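# Move foam block from shelf to desk, re-shelve cartons

## Task

Find the small foam block sitting on a shelf behind some cartons and place it on top of the desk. Every carton must end up resting on a shelf again. The desk must stay roughly where it was. The robot must not topple or be left leaning, or the task fails.

## Robot and tools

ROBOT. A Hello Robot Stretch 3 in simulation. It has a two-wheel drive base, a lift running up a mast, and one telescoping arm that points out of the robot's RIGHT side. The arm ends in a wrist (yaw, pitch, roll) and a five-finger hand. There is only one arm, so every joint command belongs to it. The hand cannot be slid forward by the arm; to shift it along the robot's forward axis you drive the base. The base is 0.33 m long and 0.34 m wide with a rounded back, and it spins about a point between the drive wheels, 0.05 m behind the front edge. With arm retracted and wrist folded, turning sweeps a 0.28 m radius; an unfolded level hand sticks out further.

FRAMES. Base frame, in metres: origin on the floor between the drive wheels, x ahead, y to the left, z up. hand_pose is reported in it; the hand point lies 0.045 m in front of the palm, its +z along the straight fingers, +y out of the palm, +x across the palm away from the thumb. The odometry frame is the base frame as it was at scene start; base_odometry counts wheel turns only (slip counts as travel), heading in rad, left positive, -3.142 to 3.142.

move. One action per call. Options:
- base: a single relative command, never both. translate_m: drive straight by that many metres, + forward, -3 to 3. rotate_rad: spin in place by that many radians, + to the left, -6.4 to 6.4. No sideways motion. Offsets count from the base's position in the latest reported state.
- joints: absolute targets, by name. lift_m 0 to 1.1 (m); arm_m 0 to 0.52 (m extension); wrist_yaw_rad -1.345 to 4.42 (0 along the arm, + toward the front); wrist_pitch_rad -1.57 to 0.451 (0 level, - fingertips down; sags ~0.05 near level); wrist_roll_rad -2.911 to 2.918 (2.62 palm down, -0.52 palm up); head_pan_rad -3.953 to 1.73 (0 forward, + left, -1.57 along the arm); head_tilt_rad -1.53 to 0.419 (- down). Hand motors hand_little, hand_ring, hand_middle, hand_index, hand_thumb_bend, hand_thumb_turn: -1 to 1, +1 open/straight (thumb_turn +1 beside palm, -1 opposite the fingers). Settings: hand_force_limit -1 to 1 (about 0 N at -1 up to 10 N at +1, 15 N on thumb motors), hand_speed -0.96 to 1 (full speed from +0.48). Scene begins with force limit 0 and speed -0.8.
- speeds: per-motion top speed (m/s or rad/s), up to the max pace. pace: "default" or "max" (translate 0.12/0.30, rotate 0.76/1.90, lift 0.11/0.15, arm 0.14/0.40). Base is capped at 0.10 m/s and 0.63 rad/s unless lift_m < 0.30, arm_m < 0.03 and wrist_yaw_rad > 2.54.
- contact_limits: effort percent (1 to 100) that stops the motion. arm_m: a number (negative sense when retracting). lift_m: object {down, up}, extra force beyond free motion; below ~12 may trip in free air. translate_m / rotate_rad: wheel effort, only active if given in that move. Put each limit beside its own command.
- servos: "reboot", alone, to revive a servo that switched off.
- cameras: list from head_camera, nav_camera, wrist_camera, all. blocking: true (default) waits for rest; false returns within about 0.5 s.
A move with no action just reports state and images. Moves time out after 14 s. Joints not named keep their old targets.

Other tools: wait(seconds 0 to 10, cameras) lets time pass and returns early once motions rest; stop(cameras) brakes everything still moving; zoom_image(camera, region [x0,y0,x1,y1], at most 504x504 px, from the newest image); show_instructions(); finished_scene(scene 1), final.

RESULTS. The move line reads done or the worst status. base_status and joint_status: done, moving, off_target (still pushing), contact_stop (that joint goes slack), time_out, torque_fault. on_its_own lists uncommanded behaviour; "held at" gives a target, not a reading. motor_effort in percent with peak in brackets. lidar_m: 12 distances in 30 degree sectors, first straight ahead then counter-clockwise (4th left, 7th behind, 10th right), plane 0.17 m up, "-" means nothing or too close. wrist_depth_mm and head_depth_mm: 7x7 median depth grids. base_tilt in degrees; turned_by_imu beats turned_by_wheels when they disagree by more than 0.15. hand_stopped_by gives little, ring, middle, index, thumb_bend, thumb_turn: moving, target, force, stalled or fault; *_load_n shows fingertip loads (near 0 means the grip is lost). head_camera images arrive rotated (turn clockwise a quarter to view upright); nav_camera the other way.

GRIPPING. A finger motor runs only when its target changes, halting at the target or when load hits hand_force_limit, then locks. For a soft grip use hand_speed -0.94 or lower. To grip harder, raise the force limit and send a more-closed target. Thumb turned in front wraps objects 0.035 to 0.065 m thick.

AFTER A FAULT. If a call is refused, or an uncommanded stop shows, the remaining move, wait and finished_scene calls in that reply are skipped.

AVOID. Fold/unfold the wrist (yaw to 3.0) only with lift 0.32 to 0.95, pitch -0.4, roll near 0; with yaw below -0.4 keep pitch at -0.5 or lower. Pushing against something rigid with the hand higher than about 0.45 m, or driving while holding something fixed, can tip the robot; if base_tilt leans, back off. Wrist and head have no contact stop and fault after hard pushing. Don't drop the block from height, slam into shelves or the desk, knock cartons off, or shove the desk.

Each tool is called after "Request:" by a JSON object that holds its "op" and its "data".

Reference images:

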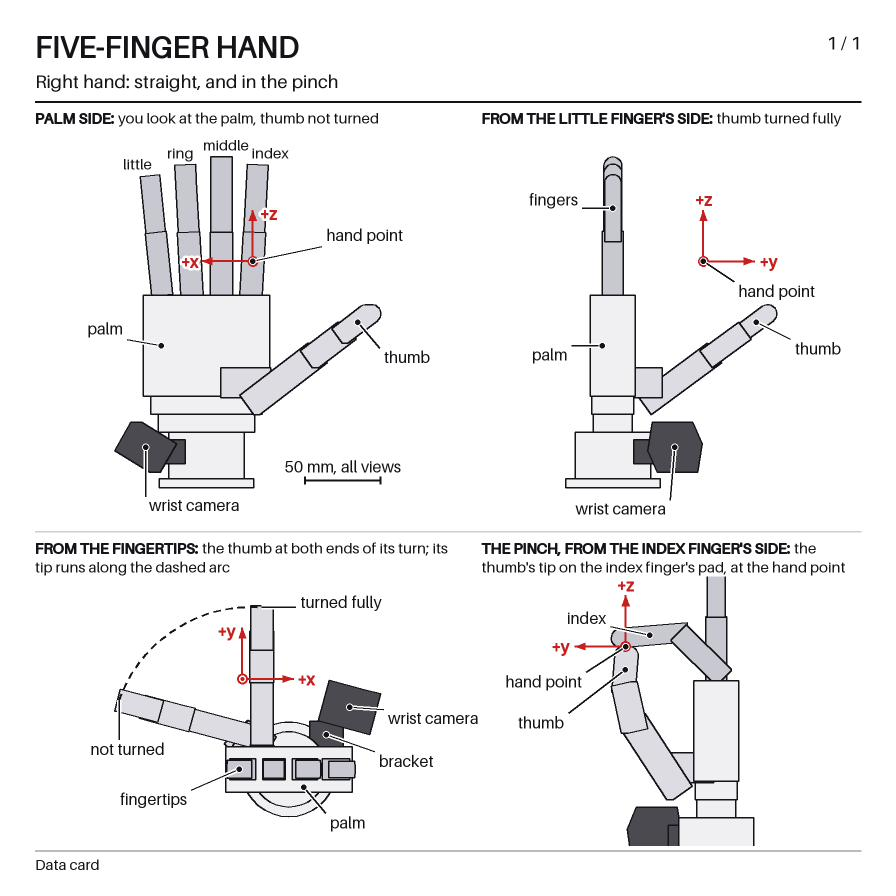

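## Session

Request:
{"op": "move", "data": {"cameras": ["all"]}}

Scene clock: 0.00 s.
base_odometry: x=+0.000 y=+0.000 heading=+0.000
turned_by_wheels: +0.000
turned_by_imu: +0.000
base_tilt: forward=+0.0 right=+0.3
lidar_m: 1.78 2.19 1.90 1.63 1.61 1.71 2.32 2.12 2.31 2.22 2.18 2.30
head_depth_mm: 1813 2665 2840 2852 2868 2778 2472 / 1841 2675 2737 2729 2736 2738 2448 / 1863 2557 2554 2564 2555 2594 2418 / 1871 2390 2400 2432 2416 2420 2373 / 1885 2289 2283 2277 2292 2292 2279 / 1893 2170 2176 2187 2145 2162 2148 / 1927 2053 2067 2062 2026 2037 2016
base_status: not commanded
joint_positions: lift_m=+0.438 arm_m=+0.000 wrist_yaw_rad=+2.926 wrist_pitch_rad=-0.347 wrist_roll_rad=+0.000 head_pan_rad=+0.000 head_tilt_rad=-0.002 hand_little=+1.000 hand_ring=+1.000 hand_middle=+1.000 hand_index=+1.000 hand_thumb_turn=+1.000 hand_thumb_bend=+1.000 hand_force_limit=+0.000 hand_speed=-0.800
joint_status: not commanded
measured_speeds: all 0
hand_stopped_by: target,target,target,target,target,target
little_load_n: 0.0
ring_load_n: 0.0
middle_load_n: 0.0
index_load_n: 0.0
thumb_bend_load_n: 0.0
thumb_turn_load_n: 0.0
motor_effort: left_wheel=-0.1 right_wheel=-2.0 lift_m=+17.7 arm_m=-8.8 wrist_yaw_rad=+1.1 wrist_pitch_rad=+7.6 wrist_roll_rad=-0.3 head_pan_rad=-0.3 head_tilt_rad=+6.2
hand_pose: x=+0.0858 y=+0.0790 z=+0.5028 quat_wxyz=(-0.088, +0.296, +0.764, +0.567) (m; base frame)
wrist_depth_mm: 128 - - - - - - / 136 173 - - - - - / 152 163 - - - - - / - 168 - - - - - / 914 184 99 125 873 852 834 / 753 - - - 106 737 664 / 641 - - - - - 579
pictures: head_camera (sideways), nav_camera (sideways), wrist_camera

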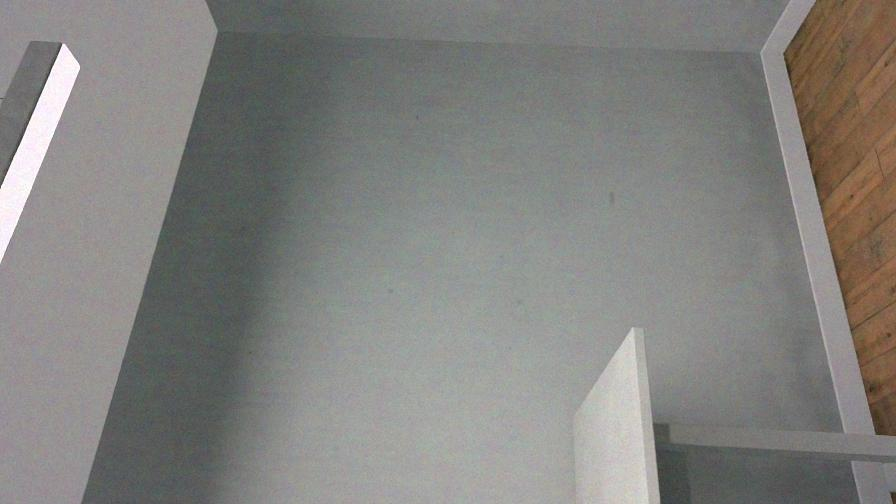

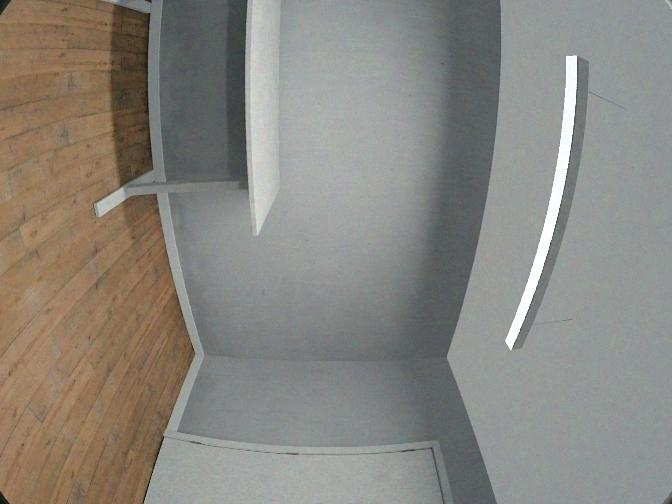

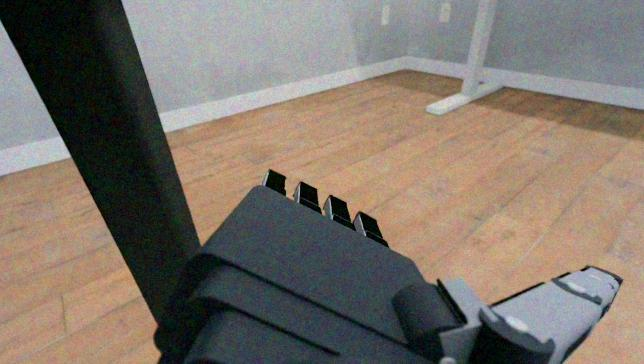

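Request:
{"op": "move", "data": {"joints": {"head_pan_rad": 1.2, "head_tilt_rad": -0.3}, "pace": "max", "cameras": ["head_camera", "nav_camera"]}}

Request:
{"op": "move", "data": {"joints": {"head_pan_rad": -1.57, "head_tilt_rad": -0.3}, "pace": "max", "cameras": ["head_camera", "nav_camera"]}}

Request:
{"op": "move", "data": {"joints": {"head_pan_rad": -3.0, "head_tilt_rad": -0.3}, "pace": "max", "cameras": ["head_camera", "nav_camera"]}}

Scene clock: 5.50 s.
move: done
base_odometry: x=+0.000 y=+0.000 heading=+0.000
turned_by_wheels: +0.000
turned_by_imu: -0.001
base_tilt: forward=+0.1 right=+0.2
lidar_m: 1.78 2.19 1.90 1.62 1.61 1.71 2.33 2.13 2.32 2.22 2.17 2.30
head_depth_mm: 2098 2189 2213 1855 2318 2057 1631 / 2285 2360 2429 2502 2555 2045 1615 / 2191 2345 2508 2666 2749 2065 1603 / 1992 2093 2254 2406 2517 2036 1589 / 1805 1905 2010 2133 2257 2013 1576 / 1655 1739 1832 1929 2052 1992 1571 / 1538 1603 1679 1756 1867 1903 1550
base_status: not commanded
joint_positions: lift_m=+0.438 arm_m=+0.000 wrist_yaw_rad=+2.926 wrist_pitch_rad=-0.347 wrist_roll_rad=+0.000 head_pan_rad=+1.235 head_tilt_rad=-0.301 hand_little=+1.000 hand_ring=+1.000 hand_middle=+1.000 hand_index=+1.000 hand_thumb_turn=+1.000 hand_thumb_bend=+1.000 hand_force_limit=+0.000 hand_speed=-0.800
joint_status: all done
measured_speeds: all 0
hand_stopped_by: target,target,target,target,target,target
little_load_n: 0.0
ring_load_n: 0.0
middle_load_n: 0.0
index_load_n: 0.0
thumb_bend_load_n: 0.0
thumb_turn_load_n: 0.0
motor_effort: left_wheel=+0.6(0.6) right_wheel=-2.0(2.1) lift_m=+18.2(18.3) arm_m=-15.3(15.3) wrist_yaw_rad=+0.0(1.2) wrist_pitch_rad=+7.4(7.6) wrist_roll_rad=-0.1(0.3) head_pan_rad=-1.6(7.9) head_tilt_rad=-1.8(3.6)
hand_pose: x=+0.0858 y=+0.0790 z=+0.5028 quat_wxyz=(-0.088, +0.296, +0.764, +0.567) (m; base frame)
wrist_depth_mm: 128 - - - - - - / 136 172 - - - - - / 152 162 - - - - - / - 169 - - - - - / 943 182 100 124 876 858 847 / 758 - - - 106 715 652 / 643 - - - - - 584
pictures: head_camera (sideways), nav_camera (sideways)
camera_calibration:
head_camera: T_world_to_cam=[[-0.0514459, -0.270976, -0.96121, 1.26986], [-0.933782, 0.354343, -0.0499154, 0.0707098], [0.354124, 0.894993, -0.271262, 0.308527], [0, 0, 0, 1]] pos_world=[0.0220999, 0.0429171, 1.30783]
nav_camera: T_world_to_cam=[[0.0897238, 0.228956, 0.969293, -1.2169], [0.92634, -0.376674, 0.00322614, 0.0462656], [0.365846, 0.897606, -0.245888, 0.281341], [0, 0, 0, 1]] pos_world=[-0.0366, 0.0435113, 1.24857]

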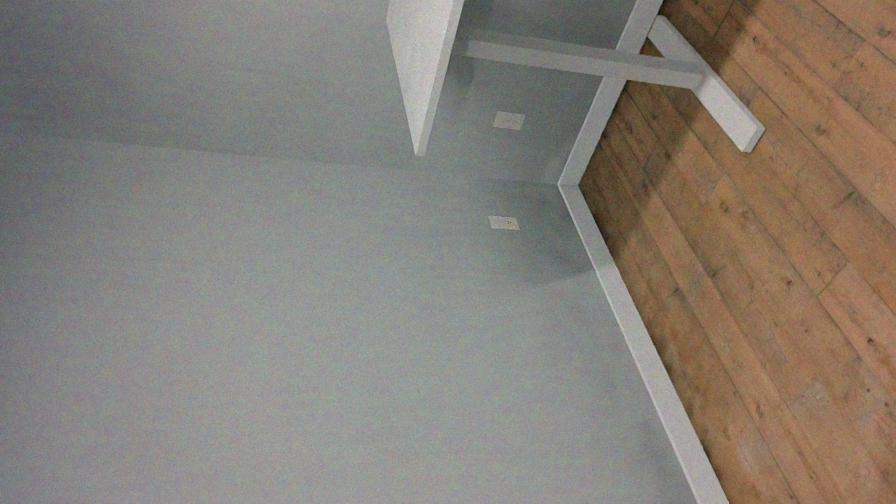

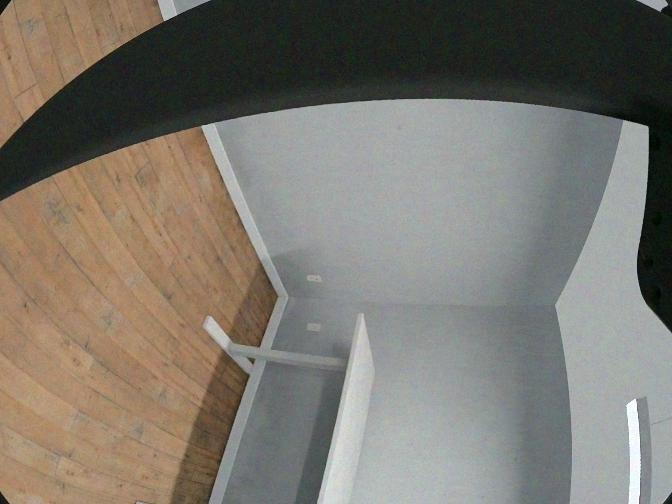

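Scene clock: 8.10 s.
move: done
base_odometry: x=+0.000 y=+0.000 heading=+0.000
turned_by_wheels: +0.000
turned_by_imu: -0.001
base_tilt: forward=+0.0 right=+0.2
lidar_m: 1.78 2.19 1.90 1.63 1.61 1.70 2.32 2.12 2.32 2.22 2.18 2.30
head_depth_mm: 2495 2688 2860 3041 2802 2102 1634 / 2379 2509 2672 2850 2923 2087 1616 / 2239 2350 2508 2649 2748 2074 1595 / 2138 2237 2362 2516 2618 2049 1594 / 2022 2143 2261 2379 2488 2019 1576 / 1934 2027 2130 2253 2372 2000 1571 / 1848 1927 2041 2123 2267 1984 1552
base_status: not commanded
joint_positions: lift_m=+0.438 arm_m=+0.000 wrist_yaw_rad=+2.926 wrist_pitch_rad=-0.347 wrist_roll_rad=+0.000 head_pan_rad=-1.578 head_tilt_rad=-0.301 hand_little=+1.000 hand_ring=+1.000 hand_middle=+1.000 hand_index=+1.000 hand_thumb_turn=+1.000 hand_thumb_bend=+1.000 hand_force_limit=+0.000 hand_speed=-0.800
joint_status: all done
measured_speeds: translate_m=+0.000 rotate_rad=+0.000 lift_m=+0.000 arm_m=+0.000 wrist_yaw_rad=+0.000 wrist_pitch_rad=+0.000 wrist_roll_rad=+0.000 head_pan_rad=+0.024 head_tilt_rad=+0.000
hand_stopped_by: target,target,target,target,target,target
little_load_n: 0.0
ring_load_n: 0.0
middle_load_n: 0.0
index_load_n: 0.0
thumb_bend_load_n: 0.0
thumb_turn_load_n: 0.0
motor_effort: left_wheel=+0.3(0.5) right_wheel=-1.6(2.2) lift_m=+18.2(18.5) arm_m=-15.3(15.4) wrist_yaw_rad=+0.4(1.6) wrist_pitch_rad=+7.4(7.6) wrist_roll_rad=-0.2(0.4) head_pan_rad=+4.1(8.6) head_tilt_rad=+2.0(2.9)
hand_pose: x=+0.0858 y=+0.0790 z=+0.5028 quat_wxyz=(-0.088, +0.296, +0.764, +0.567) (m; base frame)
wrist_depth_mm: 128 - - - - - - / 136 173 - - - - - / 152 164 - - - - - / - 168 - - - - - / 932 183 100 124 851 839 849 / 747 - - - 105 740 651 / 648 - - - - - 592
pictures: head_camera (sideways), nav_camera (sideways)
camera_calibration:
head_camera: T_world_to_cam=[[-0.0387131, 0.273092, -0.961209, 1.26979], [0.998161, -0.0343327, -0.0499557, 0.0589331], [-0.0466434, -0.961375, -0.271261, 0.310955], [0, 0, 0, 1]] pos_world=[0.00483663, -0.0458006, 1.30783]
nav_camera: T_world_to_cam=[[-0.0110901, -0.24567, 0.96929, -1.21629], [-0.998322, 0.0578125, 0.00323056, 0.0579892], [-0.0568307, -0.967628, -0.245899, 0.28391], [0, 0, 0, 1]] pos_world=[0.060538, -0.0274393, 1.24857]

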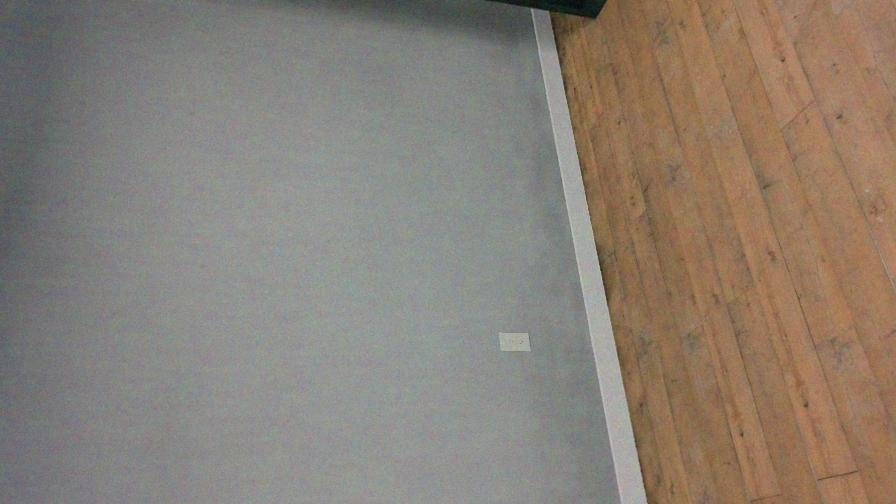

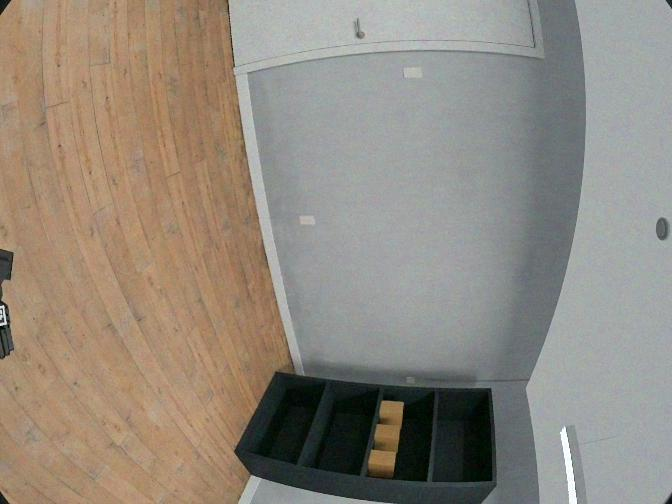

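Scene clock: 9.10 s.
move: done
base_odometry: x=+0.000 y=+0.000 heading=+0.000
turned_by_wheels: +0.000
turned_by_imu: +0.000
base_tilt: forward=+0.0 right=+0.3
lidar_m: 1.78 2.19 1.91 1.63 1.61 1.71 2.33 2.13 2.31 2.22 2.18 2.30
head_depth_mm: 2319 2329 2370 2384 2403 2110 1616 / 2608 2690 2781 2837 2760 2082 1617 / 2493 2659 2822 3010 2889 2075 1593 / 2358 2438 2358 2575 2609 2050 1588 / 2307 2433 2467 2684 2648 2011 1577 / 2244 2368 2422 2556 2627 1996 1570 / 2155 2274 2367 2473 2468 1974 1565
base_status: not commanded
joint_positions: lift_m=+0.438 arm_m=+0.000 wrist_yaw_rad=+2.926 wrist_pitch_rad=-0.347 wrist_roll_rad=+0.000 head_pan_rad=-3.040 head_tilt_rad=-0.301 hand_little=+1.000 hand_ring=+1.000 hand_middle=+1.000 hand_index=+1.000 hand_thumb_turn=+1.000 hand_thumb_bend=+1.000 hand_force_limit=+0.000 hand_speed=-0.800
joint_status: all done
measured_speeds: all 0
hand_stopped_by: target,target,target,target,target,target
little_load_n: 0.0
ring_load_n: 0.0
middle_load_n: 0.0
index_load_n: 0.0
thumb_bend_load_n: 0.0
thumb_turn_load_n: 0.0
motor_effort: left_wheel=-0.1(0.4) right_wheel=-2.0(2.0) lift_m=+18.4(18.5) arm_m=-14.9(15.2) wrist_yaw_rad=+0.0(1.5) wrist_pitch_rad=+7.2(7.6) wrist_roll_rad=-0.2(0.3) head_pan_rad=+2.5(8.1) head_tilt_rad=+3.4(3.8)
hand_pose: x=+0.0858 y=+0.0790 z=+0.5028 quat_wxyz=(-0.088, +0.296, +0.764, +0.567) (m; base frame)
wrist_depth_mm: 128 - - - - - - / 136 173 - - - - - / 152 163 - - - - - / - 168 - - - - - / 936 183 99 125 861 869 841 / 753 - - - 106 734 646 / 635 - - - - - 578
pictures: head_camera (sideways), nav_camera (sideways)
camera_calibration:
head_camera: T_world_to_cam=[[0.267301, 0.0680654, -0.961206, 1.26792], [0.0739867, -0.996007, -0.0499549, 0.0646319], [-0.960769, -0.0577635, -0.271269, 0.316539], [0, 0, 0, 1]] pos_world=[-0.0395758, -0.00364301, 1.30783]
nav_camera: T_world_to_cam=[[-0.245416, -0.0155741, 0.969293, -1.21485], [-0.0506864, 0.998709, 0.00321342, 0.0522741], [-0.968092, -0.0483413, -0.245889, 0.289495], [0, 0, 0, 1]] pos_world=[-0.0152377, -0.0571323, 1.24857]

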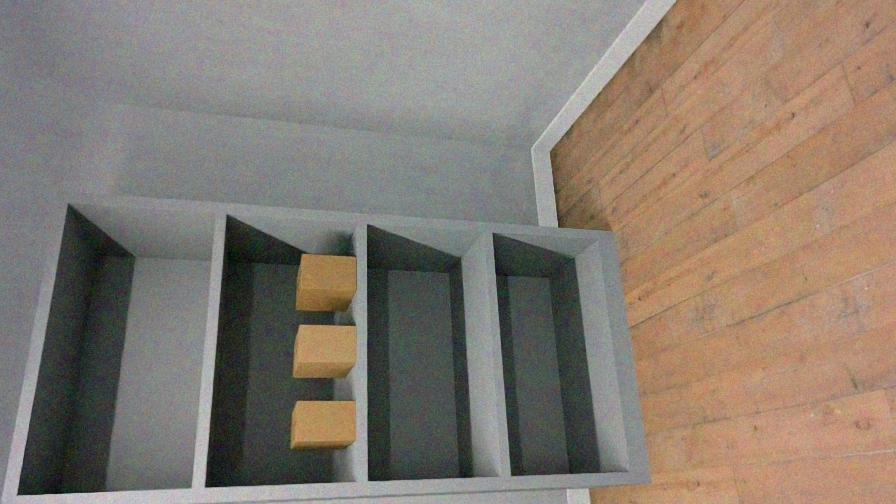

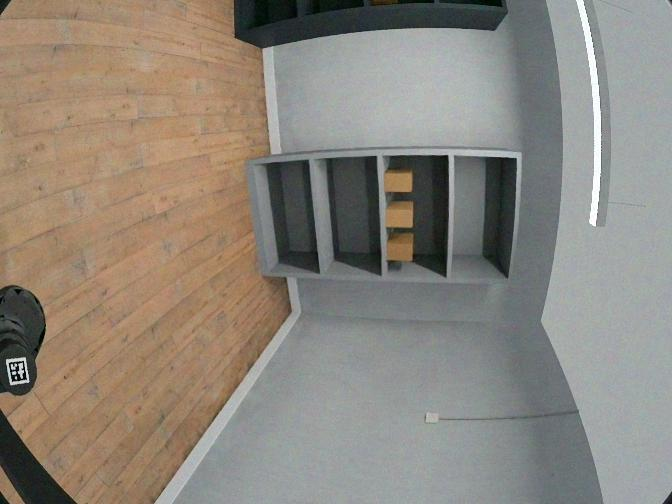

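Request:
{"op": "zoom_image", "data": {"camera": "head_camera", "region": [200, 200, 520, 500]}}

Request:
{"op": "move", "data": {"joints": {"head_pan_rad": -3.7, "head_tilt_rad": -0.3}, "pace": "max", "cameras": ["head_camera", "nav_camera"]}}

Request:
{"op": "move", "data": {"joints": {"head_pan_rad": -2.2, "head_tilt_rad": -0.3}, "pace": "max", "cameras": ["head_camera", "nav_camera"]}}

Scaled by 1.575 from the camera's 896x504 image, which has a finer 1280x720 frame.

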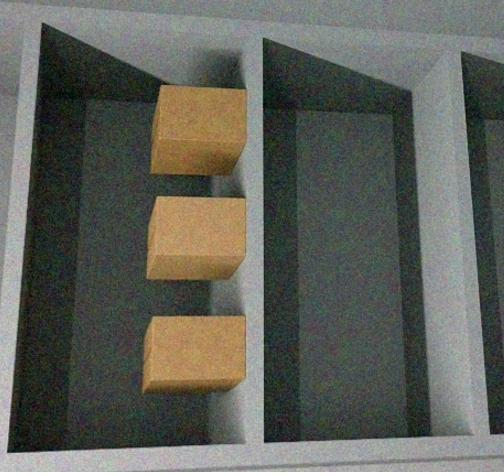

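Scene clock: 13.70 s.
move: done
base_odometry: x=+0.000 y=+0.000 heading=+0.000
turned_by_wheels: +0.000
turned_by_imu: -0.001
base_tilt: forward=+0.0 right=+0.2
lidar_m: 1.78 2.19 1.91 1.63 1.61 1.71 2.32 2.13 2.31 2.22 2.18 2.31
head_depth_mm: 1391 1447 1502 1553 1622 1697 1684 / 1458 1513 1576 1649 1709 1797 1601 / 1547 1604 1676 1751 1816 1895 1602 / 1616 1693 1786 1849 1948 1980 1593 / 1722 1798 1898 1991 2096 2039 1579 / 1847 1933 2033 2131 2241 2014 1568 / 1962 2059 2180 2311 2448 2002 1565
base_status: not commanded
joint_positions: lift_m=+0.438 arm_m=+0.000 wrist_yaw_rad=+2.926 wrist_pitch_rad=-0.347 wrist_roll_rad=+0.000 head_pan_rad=-3.714 head_tilt_rad=-0.300 hand_little=+1.000 hand_ring=+1.000 hand_middle=+1.000 hand_index=+1.000 hand_thumb_turn=+1.000 hand_thumb_bend=+1.000 hand_force_limit=+0.000 hand_speed=-0.800
joint_status: all done
measured_speeds: all 0
hand_stopped_by: target,target,target,target,target,target
little_load_n: 0.0
ring_load_n: 0.0
middle_load_n: 0.0
index_load_n: 0.0
thumb_bend_load_n: 0.0
thumb_turn_load_n: 0.0
motor_effort: left_wheel=+0.0(0.3) right_wheel=-1.6(2.2) lift_m=+18.8(18.8) arm_m=-14.9(14.9) wrist_yaw_rad=+0.3(1.0) wrist_pitch_rad=+7.5(7.6) wrist_roll_rad=-0.2(0.4) head_pan_rad=-2.4(8.4) head_tilt_rad=+4.6(6.1)
hand_pose: x=+0.0858 y=+0.0790 z=+0.5028 quat_wxyz=(-0.088, +0.296, +0.764, +0.567) (m; base frame)
wrist_depth_mm: 128 - - - - - - / 136 173 - - - - - / 152 163 - - - - - / - 168 - - - - - / 918 182 99 124 882 858 814 / 765 - - - 106 740 657 / 641 - - - - - 589
pictures: head_camera (sideways), nav_camera (sideways)
camera_calibration:
head_camera: T_world_to_cam=[[0.250091, -0.112818, -0.961627, 1.26858], [-0.563895, -0.824335, -0.0499417, 0.0684385], [-0.787069, 0.554746, -0.269776, 0.313604], [0, 0, 0, 1]] pos_world=[-0.0318405, 0.025564, 1.30792]
nav_camera: T_world_to_cam=[[-0.200241, 0.140172, 0.969668, -1.21569], [0.583782, 0.811904, 0.00318744, 0.0483994], [-0.78683, 0.566713, -0.244406, 0.286445], [0, 0, 0, 1]] pos_world=[-0.0463015, -0.0312222, 1.24867]

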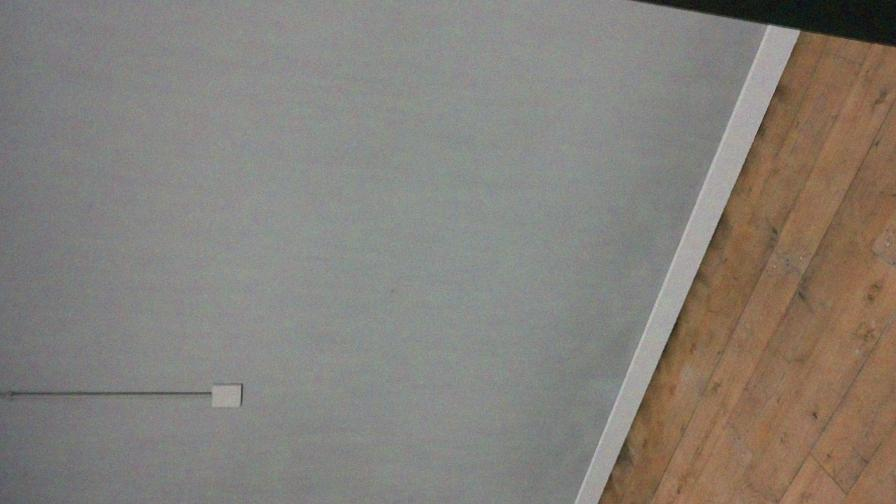

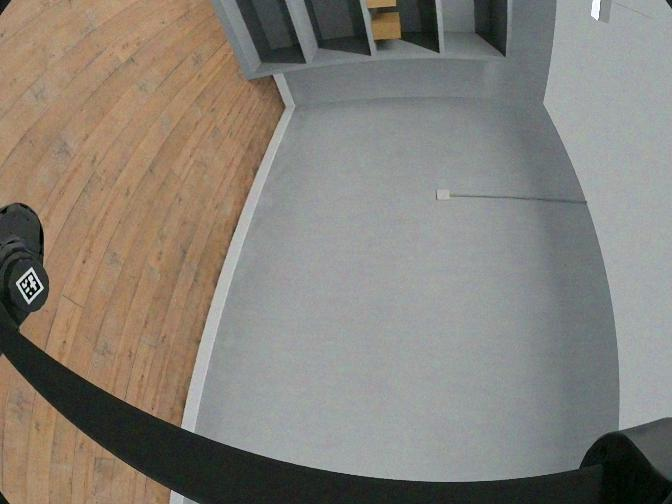

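Scene clock: 14.70 s.
move: done
base_odometry: x=+0.000 y=+0.000 heading=+0.000
turned_by_wheels: +0.000
turned_by_imu: +0.000
base_tilt: forward=+0.0 right=+0.2
lidar_m: 1.78 2.19 1.90 1.63 1.61 1.71 2.33 2.13 2.32 2.22 2.18 2.30
head_depth_mm: 2275 2347 2448 2555 2654 2106 1631 / 2380 2437 2554 2725 2751 2094 1619 / 2437 2278 2396 2512 2617 2077 1600 / 2596 2695 2554 2903 2682 2041 1592 / 2740 2788 2827 3026 2793 2048 1577 / 2823 2860 3009 3170 2762 1994 1579 / 2541 2650 2754 2920 2792 1999 1563
base_status: not commanded
joint_positions: lift_m=+0.438 arm_m=+0.000 wrist_yaw_rad=+2.926 wrist_pitch_rad=-0.347 wrist_roll_rad=+0.000 head_pan_rad=-2.163 head_tilt_rad=-0.300 hand_little=+1.000 hand_ring=+1.000 hand_middle=+1.000 hand_index=+1.000 hand_thumb_turn=+1.000 hand_thumb_bend=+1.000 hand_force_limit=+0.000 hand_speed=-0.800
joint_status: all done
measured_speeds: all 0
hand_stopped_by: target,target,target,target,target,target
little_load_n: 0.0
ring_load_n: 0.0
middle_load_n: 0.0
index_load_n: 0.0
thumb_bend_load_n: 0.0
thumb_turn_load_n: 0.0
motor_effort: left_wheel=+0.2(0.4) right_wheel=-1.8(2.2) lift_m=+18.7(18.9) arm_m=-14.7(15.0) wrist_yaw_rad=+0.2(0.8) wrist_pitch_rad=+7.4(7.6) wrist_roll_rad=-0.3(0.4) head_pan_rad=-1.7(7.3) head_tilt_rad=+3.3(6.3)
hand_pose: x=+0.0858 y=+0.0790 z=+0.5028 quat_wxyz=(-0.088, +0.296, +0.764, +0.567) (m; base frame)
wrist_depth_mm: 128 - - - - - - / 136 173 - - - - - / 152 162 - - - - - / - 169 - - - - - / 920 182 100 125 844 836 857 / 772 - - - 106 737 654 / 647 - - - - - 586
pictures: head_camera (sideways), nav_camera (sideways)
camera_calibration:
head_camera: T_world_to_cam=[[0.117508, 0.247589, -0.961713, 1.26949], [0.813153, -0.579904, -0.0499375, 0.0601221], [-0.570065, -0.776152, -0.269471, 0.311856], [0, 0, 0, 1]] pos_world=[-0.0202854, -0.0373985, 1.30792]
nav_camera: T_world_to_cam=[[-0.143925, -0.197281, 0.969725, -1.2161], [-0.800348, 0.599528, 0.00318211, 0.0568381], [-0.582005, -0.775659, -0.244181, 0.284911], [0, 0, 0, 1]] pos_world=[0.0362832, -0.0529956, 1.24867]

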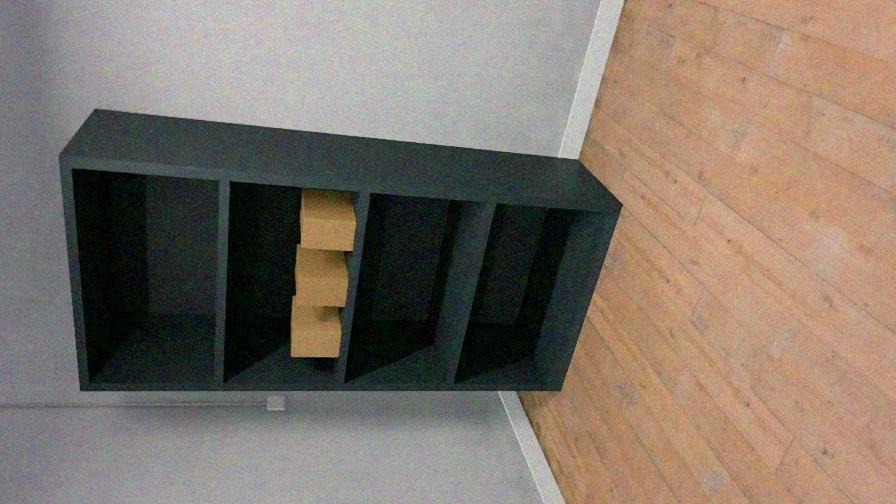

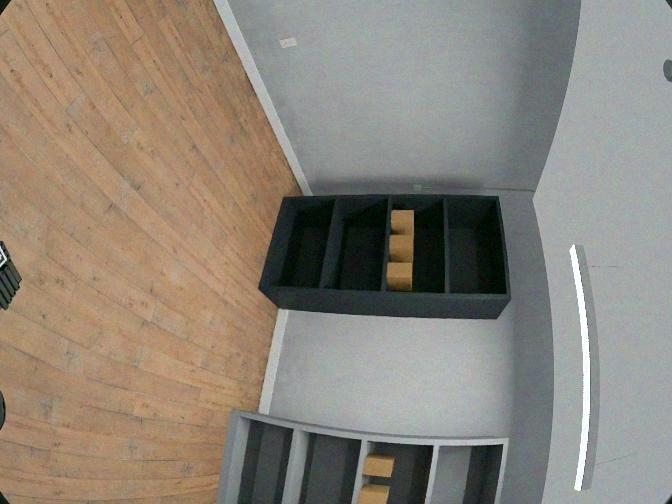

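Request:
{"op": "zoom_image", "data": {"camera": "head_camera", "region": [270, 170, 390, 390]}}

Request:
{"op": "move", "data": {"joints": {"head_pan_rad": -3.0, "head_tilt_rad": -0.25}, "pace": "max", "cameras": ["head_camera", "nav_camera"]}}

Request:
{"op": "zoom_image", "data": {"camera": "head_camera", "region": [270, 240, 430, 480]}}

Request:
{"op": "zoom_image", "data": {"camera": "nav_camera", "region": [350, 140, 450, 290]}}

Scaled by 2.291 from the camera's 896x504 image, which has a finer 1280x720 frame.

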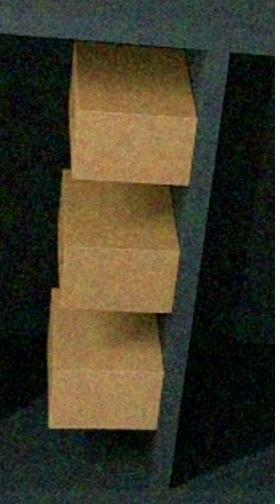

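Scene clock: 20.37 s.
move: done
base_odometry: x=+0.000 y=+0.000 heading=+0.000
turned_by_wheels: +0.000
turned_by_imu: -0.001
base_tilt: forward=+0.1 right=+0.3
lidar_m: 1.78 2.19 1.90 1.63 1.61 1.71 2.33 2.13 2.31 2.23 2.18 2.30
head_depth_mm: 2353 2364 2392 2424 2423 2275 1732 / 2616 2753 2824 2850 2903 2255 1713 / 2540 2628 2777 2966 3056 2222 1690 / 2408 2480 2377 2538 2529 2187 1681 / 2321 2435 2538 2652 2755 2177 1658 / 2271 2337 2415 2555 2590 2144 1650 / 2147 2284 2376 2452 2549 2143 1644
base_status: not commanded
joint_positions: lift_m=+0.438 arm_m=+0.000 wrist_yaw_rad=+2.926 wrist_pitch_rad=-0.347 wrist_roll_rad=+0.000 head_pan_rad=-3.028 head_tilt_rad=-0.250 hand_little=+1.000 hand_ring=+1.000 hand_middle=+1.000 hand_index=+1.000 hand_thumb_turn=+1.000 hand_thumb_bend=+1.000 hand_force_limit=+0.000 hand_speed=-0.800
joint_status: all done
measured_speeds: all 0
hand_stopped_by: target,target,target,target,target,target
little_load_n: 0.0
ring_load_n: 0.0
middle_load_n: 0.0
index_load_n: 0.0
thumb_bend_load_n: 0.0
thumb_turn_load_n: 0.0
motor_effort: left_wheel=+0.1(0.4) right_wheel=-1.8(2.0) lift_m=+19.0(19.3) arm_m=-14.6(14.9) wrist_yaw_rad=+0.1(1.1) wrist_pitch_rad=+7.5(7.6) wrist_roll_rad=-0.2(0.3) head_pan_rad=-0.7(8.0) head_tilt_rad=+4.4(6.2)
hand_pose: x=+0.0858 y=+0.0790 z=+0.5028 quat_wxyz=(-0.088, +0.296, +0.764, +0.567) (m; base frame)
wrist_depth_mm: 128 - - - - - - / 136 174 - - - - - / 152 163 - - - - - / - 168 - - - - - / 914 182 99 125 868 869 837 / 769 - - - 106 735 661 / 630 - - - - - 577
pictures: head_camera (sideways), nav_camera (sideways)
camera_calibration:
head_camera: T_world_to_cam=[[0.216557, 0.065663, -0.974059, 1.28505], [0.0835471, -0.995322, -0.0485217, 0.0626158], [-0.972688, -0.0708721, -0.22103, 0.251281], [0, 0, 0, 1]] pos_world=[-0.0390995, -0.00424838, 1.31029]
nav_camera: T_world_to_cam=[[-0.194895, -0.0128487, 0.98074, -1.2302], [-0.062658, 0.998035, 0.000623744, 0.0556735], [-0.978821, -0.0613296, -0.195317, 0.223705], [0, 0, 0, 1]] pos_world=[-0.0173038, -0.0576508, 1.25016]

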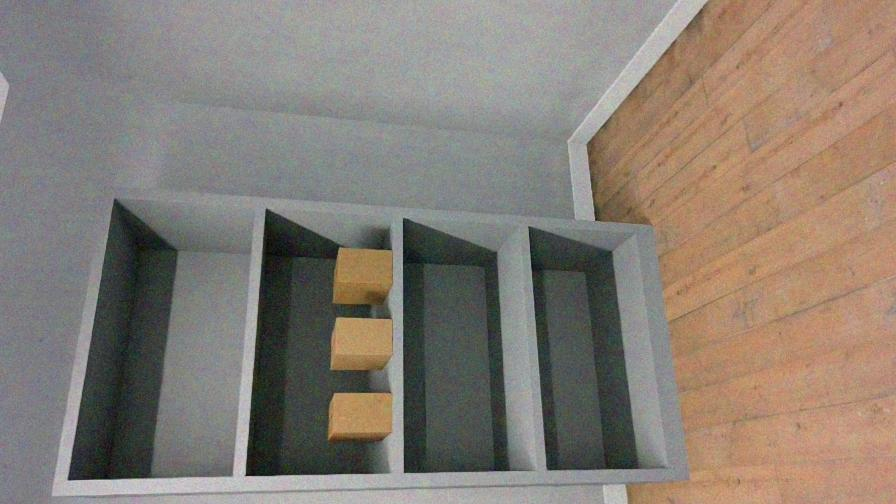

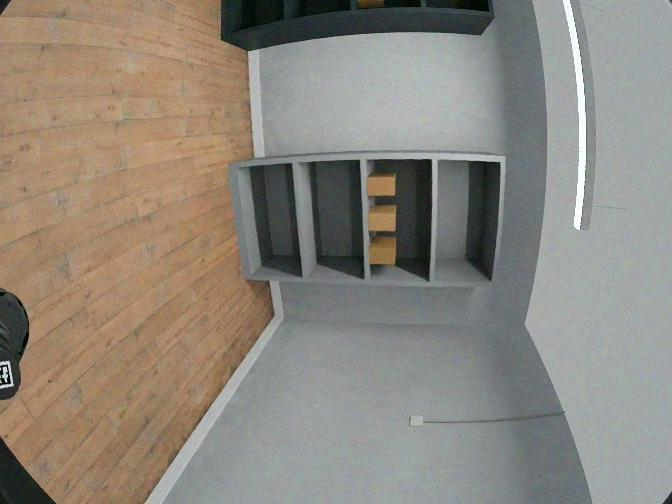

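Scaled by 2.100 from the camera's 896x504 image, which has a finer 1280x720 frame.

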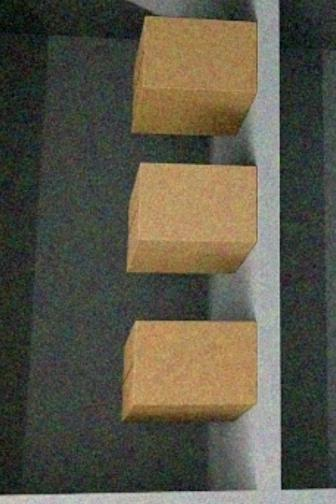

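Scaled by 3.360 from the camera's 672x504 image, which has a finer 792x594 frame.

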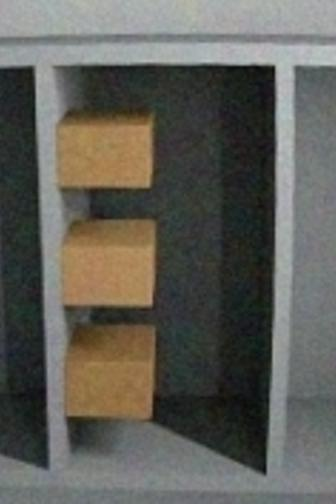

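Request:
{"op": "move", "data": {"base": {"rotate_rad": 0.687}, "joints": {"lift_m": 0.28}, "pace": "max"}}

Request:
{"op": "move", "data": {"base": {"translate_m": -1.43}, "pace": "max"}}

Request:
{"op": "move", "data": {"base": {"rotate_rad": -1.78}, "joints": {"head_pan_rad": -2.2, "head_tilt_rad": -0.25}, "pace": "max", "cameras": ["head_camera", "nav_camera"]}}

Request:
{"op": "move", "data": {"joints": {"head_pan_rad": -0.8, "head_tilt_rad": -0.25}, "pace": "max", "cameras": ["head_camera", "nav_camera"]}}

Scene clock: 74.90 s.
move: done
base_odometry: x=+0.000 y=+0.000 heading=+0.686
turned_by_wheels: +0.686
turned_by_imu: +0.678
base_tilt: forward=+0.0 right=+0.2
lidar_m: 1.91 1.86 1.60 1.60 1.84 2.13 2.31 2.54 2.18 2.18 2.47 1.78
head_depth_mm: 2245 2322 2405 2488 2563 2170 1712 / 2320 2396 2480 2567 2677 2244 1691 / 2398 2465 2588 2691 2755 2220 1688 / 2471 2306 2468 2662 2785 2195 1678 / 2543 2657 2725 2780 2774 2164 1669 / 2667 2781 2819 2994 2910 2161 1653 / 2772 2502 2579 2754 2781 2131 1637
base_status: done
joint_positions: lift_m=+0.280 arm_m=+0.000 wrist_yaw_rad=+2.926 wrist_pitch_rad=-0.349 wrist_roll_rad=+0.000 head_pan_rad=-3.000 head_tilt_rad=-0.250 hand_little=+1.000 hand_ring=+1.000 hand_middle=+1.000 hand_index=+1.000 hand_thumb_turn=+1.000 hand_thumb_bend=+1.000 hand_force_limit=+0.000 hand_speed=-0.800
joint_status: all done
measured_speeds: all 0
hand_stopped_by: target,target,target,target,target,target
little_load_n: 0.0
ring_load_n: 0.0
middle_load_n: 0.0
index_load_n: 0.0
thumb_bend_load_n: 0.0
thumb_turn_load_n: 0.0
motor_effort: left_wheel=-10.2(16.8) right_wheel=+11.2(16.7) lift_m=+18.5(20.8) arm_m=-12.1(15.1) wrist_yaw_rad=+0.0(1.3) wrist_pitch_rad=+7.8(7.9) wrist_roll_rad=-0.2(0.3) head_pan_rad=+4.5(5.1) head_tilt_rad=+3.8(4.5)
hand_pose: x=+0.0858 y=+0.0789 z=+0.3442 quat_wxyz=(-0.088, +0.296, +0.764, +0.567) (m; base frame)
wrist_depth_mm: 128 - - - - - - / 136 173 - - - - - / 152 162 - - - - - / 824 168 872 809 788 776 762 / 677 184 99 124 637 610 605 / 553 - - - 106 526 475 / 469 - - - - - 425
pictures: none

Scene clock: 81.07 s.
move: done
base_odometry: x=-1.106 y=-0.906 heading=+0.686
turned_by_wheels: +0.000
turned_by_imu: -0.005
base_tilt: forward=+0.0 right=+0.2
lidar_m: 3.13 2.28 1.96 1.52 0.86 0.84 1.14 0.92 1.61 1.83 2.10 3.13
head_depth_mm: 1017 1052 1090 1127 1169 1213 1267 / 1056 1091 1128 1174 1212 1266 1317 / 1094 1131 1172 1213 1264 1326 1377 / 1130 1171 1213 1268 1319 1375 1434 / 1065 1118 1182 1243 1327 1389 1466 / 887 922 964 1008 1054 1108 1168 / 776 806 844 880 918 986 1015
base_status: done
joint_positions: lift_m=+0.280 arm_m=+0.000 wrist_yaw_rad=+2.926 wrist_pitch_rad=-0.349 wrist_roll_rad=+0.000 head_pan_rad=-3.000 head_tilt_rad=-0.250 hand_little=+1.000 hand_ring=+1.000 hand_middle=+1.000 hand_index=+1.000 hand_thumb_turn=+1.000 hand_thumb_bend=+1.000 hand_force_limit=+0.000 hand_speed=-0.800
joint_status: not commanded
measured_speeds: all 0
hand_stopped_by: target,target,target,target,target,target
little_load_n: 0.0
ring_load_n: 0.0
middle_load_n: 0.0
index_load_n: 0.0
thumb_bend_load_n: 0.0
thumb_turn_load_n: 0.0
motor_effort: left_wheel=-4.1(20.8) right_wheel=-1.3(11.2) lift_m=+20.7(20.9) arm_m=+11.2(12.2) wrist_yaw_rad=+0.4(1.6) wrist_pitch_rad=+7.7(8.1) wrist_roll_rad=-0.2(0.4) head_pan_rad=+3.8(4.9) head_tilt_rad=+0.5(4.5)
hand_pose: x=+0.0858 y=+0.0789 z=+0.3442 quat_wxyz=(-0.088, +0.296, +0.764, +0.567) (m; base frame)
wrist_depth_mm: 128 - - - - - - / 136 174 - - - - - / 149 163 - - - - - / 764 169 884 804 790 776 760 / 682 184 99 124 644 617 612 / 550 - - - 106 535 475 / 467 - - - - - 419
pictures: none

Scene clock: 83.30 s.
move: done
base_odometry: x=-1.106 y=-0.906 heading=-1.093
turned_by_wheels: -1.780
turned_by_imu: -1.763
base_tilt: forward=+0.1 right=+0.2
lidar_m: 1.83 1.91 2.64 3.15 2.69 2.02 1.95 1.49 0.84 1.20 0.92 1.61
head_depth_mm: 1389 1421 1468 1233 1529 1511 1558 / 1464 1491 1599 1093 1684 1395 1611 / 1368 1371 1516 1023 1664 1320 1530 / 1269 1285 1399 961 1536 1302 1432 / 737 769 805 838 885 926 965 / 859 889 928 969 1006 1050 1099 / 1038 1079 1129 1176 1231 1285 1334
base_status: done
joint_positions: lift_m=+0.280 arm_m=+0.000 wrist_yaw_rad=+2.926 wrist_pitch_rad=-0.349 wrist_roll_rad=+0.000 head_pan_rad=-2.195 head_tilt_rad=-0.250 hand_little=+1.000 hand_ring=+1.000 hand_middle=+1.000 hand_index=+1.000 hand_thumb_turn=+1.000 hand_thumb_bend=+1.000 hand_force_limit=+0.000 hand_speed=-0.800
joint_status: all done
measured_speeds: all 0
hand_stopped_by: target,target,target,target,target,target
little_load_n: 0.0
ring_load_n: 0.0
middle_load_n: 0.0
index_load_n: 0.0
thumb_bend_load_n: 0.0
thumb_turn_load_n: 0.0
motor_effort: left_wheel=+7.7(19.5) right_wheel=-10.7(19.2) lift_m=+21.5(21.7) arm_m=-2.8(13.2) wrist_yaw_rad=-0.3(1.5) wrist_pitch_rad=+7.7(8.0) wrist_roll_rad=+0.0(0.3) head_pan_rad=-4.9(7.2) head_tilt_rad=+1.1(2.3)
hand_pose: x=+0.0858 y=+0.0789 z=+0.3442 quat_wxyz=(-0.088, +0.296, +0.764, +0.567) (m; base frame)
wrist_depth_mm: 127 - - - - - - / 136 173 - - - - - / 153 163 - - - - - / 827 168 871 813 793 773 747 / 669 183 100 125 645 628 610 / 545 - - - 106 532 474 / 469 - - - - - 422
pictures: head_camera (sideways), nav_camera (sideways)
camera_calibration:
head_camera: T_world_to_cam=[[0.0971083, 0.204406, -0.974057, 1.28578], [0.792644, -0.607752, -0.0485147, 0.0583107], [-0.601902, -0.767369, -0.221039, 0.248989], [0, 0, 0, 1]] pos_world=[-0.0212127, -0.0363171, 1.31029]
nav_camera: T_world_to_cam=[[-0.12162, -0.152845, 0.980738, -1.23063], [-0.780576, 0.62506, 0.000615728, 0.0600592], [-0.613114, -0.765466, -0.195327, 0.221524], [0, 0, 0, 1]] pos_world=[0.0330313, -0.0560675, 1.25016]

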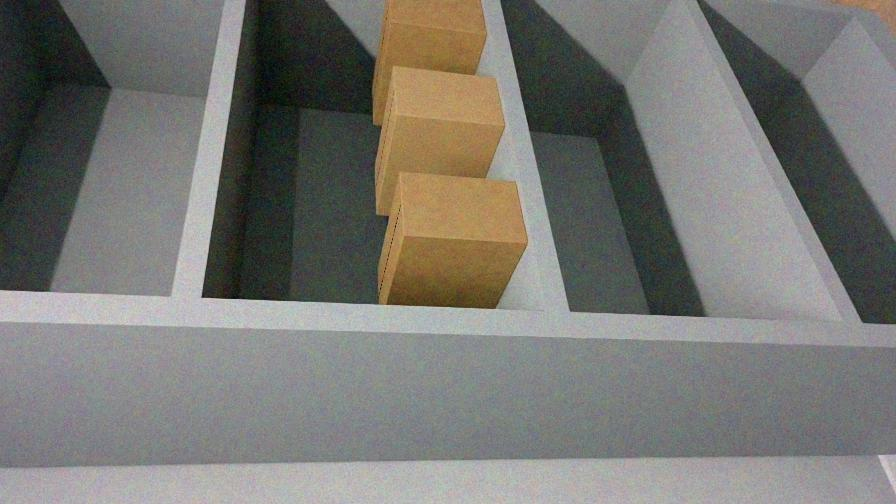

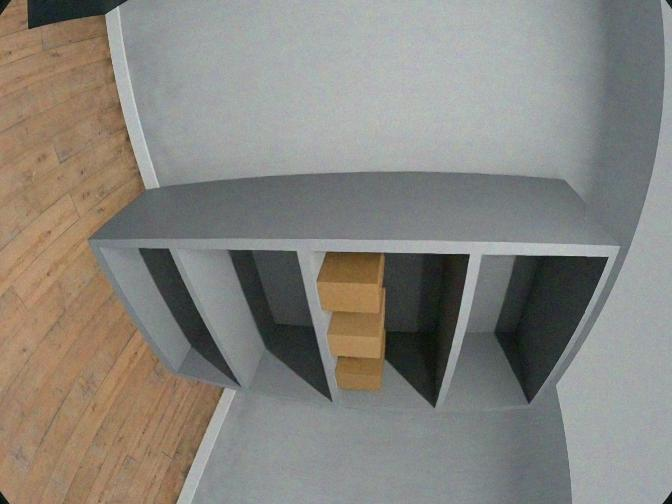

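Scene clock: 84.30 s.
move: done
base_odometry: x=-1.106 y=-0.906 heading=-1.093
turned_by_wheels: +0.000
turned_by_imu: +0.000
base_tilt: forward=+0.0 right=+0.2
lidar_m: 1.83 1.91 2.65 3.15 2.68 2.01 1.95 1.49 0.84 1.20 0.92 1.61
head_depth_mm: 867 928 996 1077 1176 1278 1346 / 789 821 871 934 998 1085 1178 / 1379 1368 1473 1028 958 992 1038 / 1522 1512 1624 1043 1683 1302 1526 / 1548 1600 1698 1204 1805 1421 1556 / 1437 1476 1536 1390 1677 1772 1570 / 1383 1432 1507 1886 1961 1966 1639
base_status: not commanded
joint_positions: lift_m=+0.280 arm_m=+0.000 wrist_yaw_rad=+2.926 wrist_pitch_rad=-0.349 wrist_roll_rad=+0.000 head_pan_rad=-0.762 head_tilt_rad=-0.250 hand_little=+1.000 hand_ring=+1.000 hand_middle=+1.000 hand_index=+1.000 hand_thumb_turn=+1.000 hand_thumb_bend=+1.000 hand_force_limit=+0.000 hand_speed=-0.800
joint_status: all done
measured_speeds: all 0
hand_stopped_by: target,target,target,target,target,target
little_load_n: 0.0
ring_load_n: 0.0
middle_load_n: 0.0
index_load_n: 0.0
thumb_bend_load_n: 0.0
thumb_turn_load_n: 0.0
motor_effort: left_wheel=+7.7(8.0) right_wheel=-10.9(11.0) lift_m=+21.6(22.0) arm_m=-14.9(15.3) wrist_yaw_rad=-0.4(1.4) wrist_pitch_rad=+7.8(7.9) wrist_roll_rad=-0.2(0.3) head_pan_rad=-3.1(7.6) head_tilt_rad=+0.5(2.2)
hand_pose: x=+0.0858 y=+0.0789 z=+0.3442 quat_wxyz=(-0.088, +0.296, +0.764, +0.567) (m; base frame)
wrist_depth_mm: 128 - - - - - - / 136 173 - - - - - / 152 163 - - - - - / 806 168 870 829 816 788 760 / 657 184 100 125 623 623 613 / 555 - - - 106 537 474 / 467 - - - - - 424
pictures: head_camera (sideways), nav_camera (sideways)
camera_calibration:
head_camera: T_world_to_cam=[[-0.189202, 0.124159, -0.974057, 1.28752], [0.710474, 0.702049, -0.0485164, 0.0588484], [0.677812, -0.701222, -0.221041, 0.241225], [0, 0, 0, 1]] pos_world=[0.0382861, -0.0320191, 1.31029]
nav_camera: T_world_to_cam=[[0.134782, -0.141372, 0.980738, -1.23221], [-0.725976, -0.68772, 0.000636176, 0.0597255], [0.674383, -0.712078, -0.195325, 0.213589], [0, 0, 0, 1]] pos_world=[0.0653986, 0.0189656, 1.25016]

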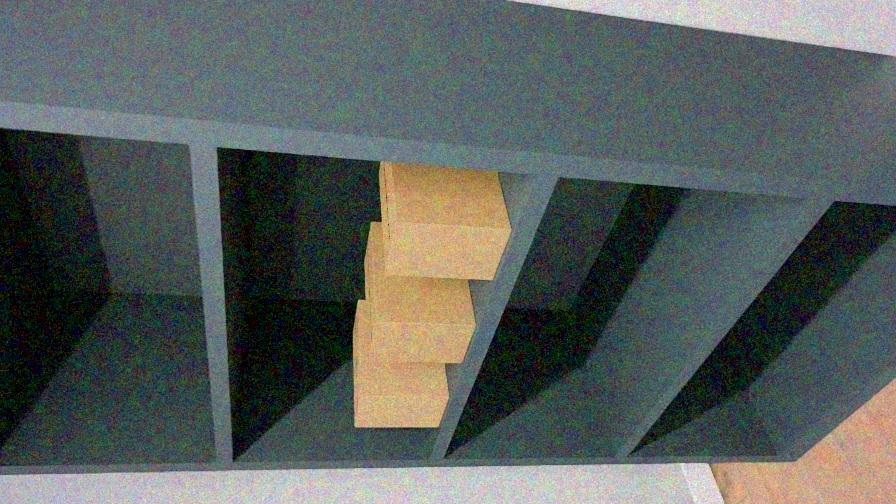

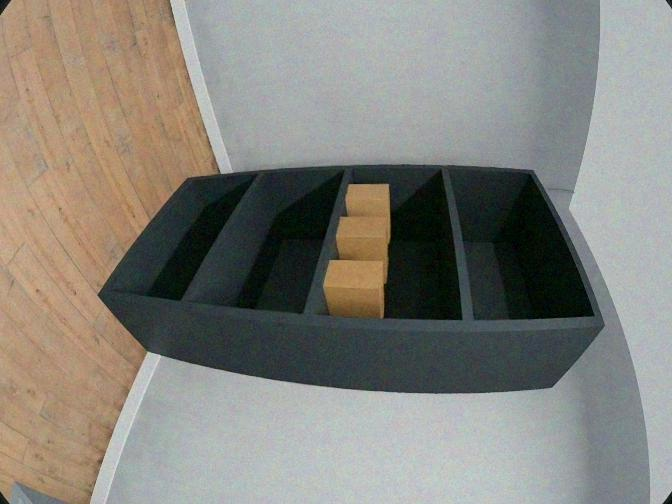

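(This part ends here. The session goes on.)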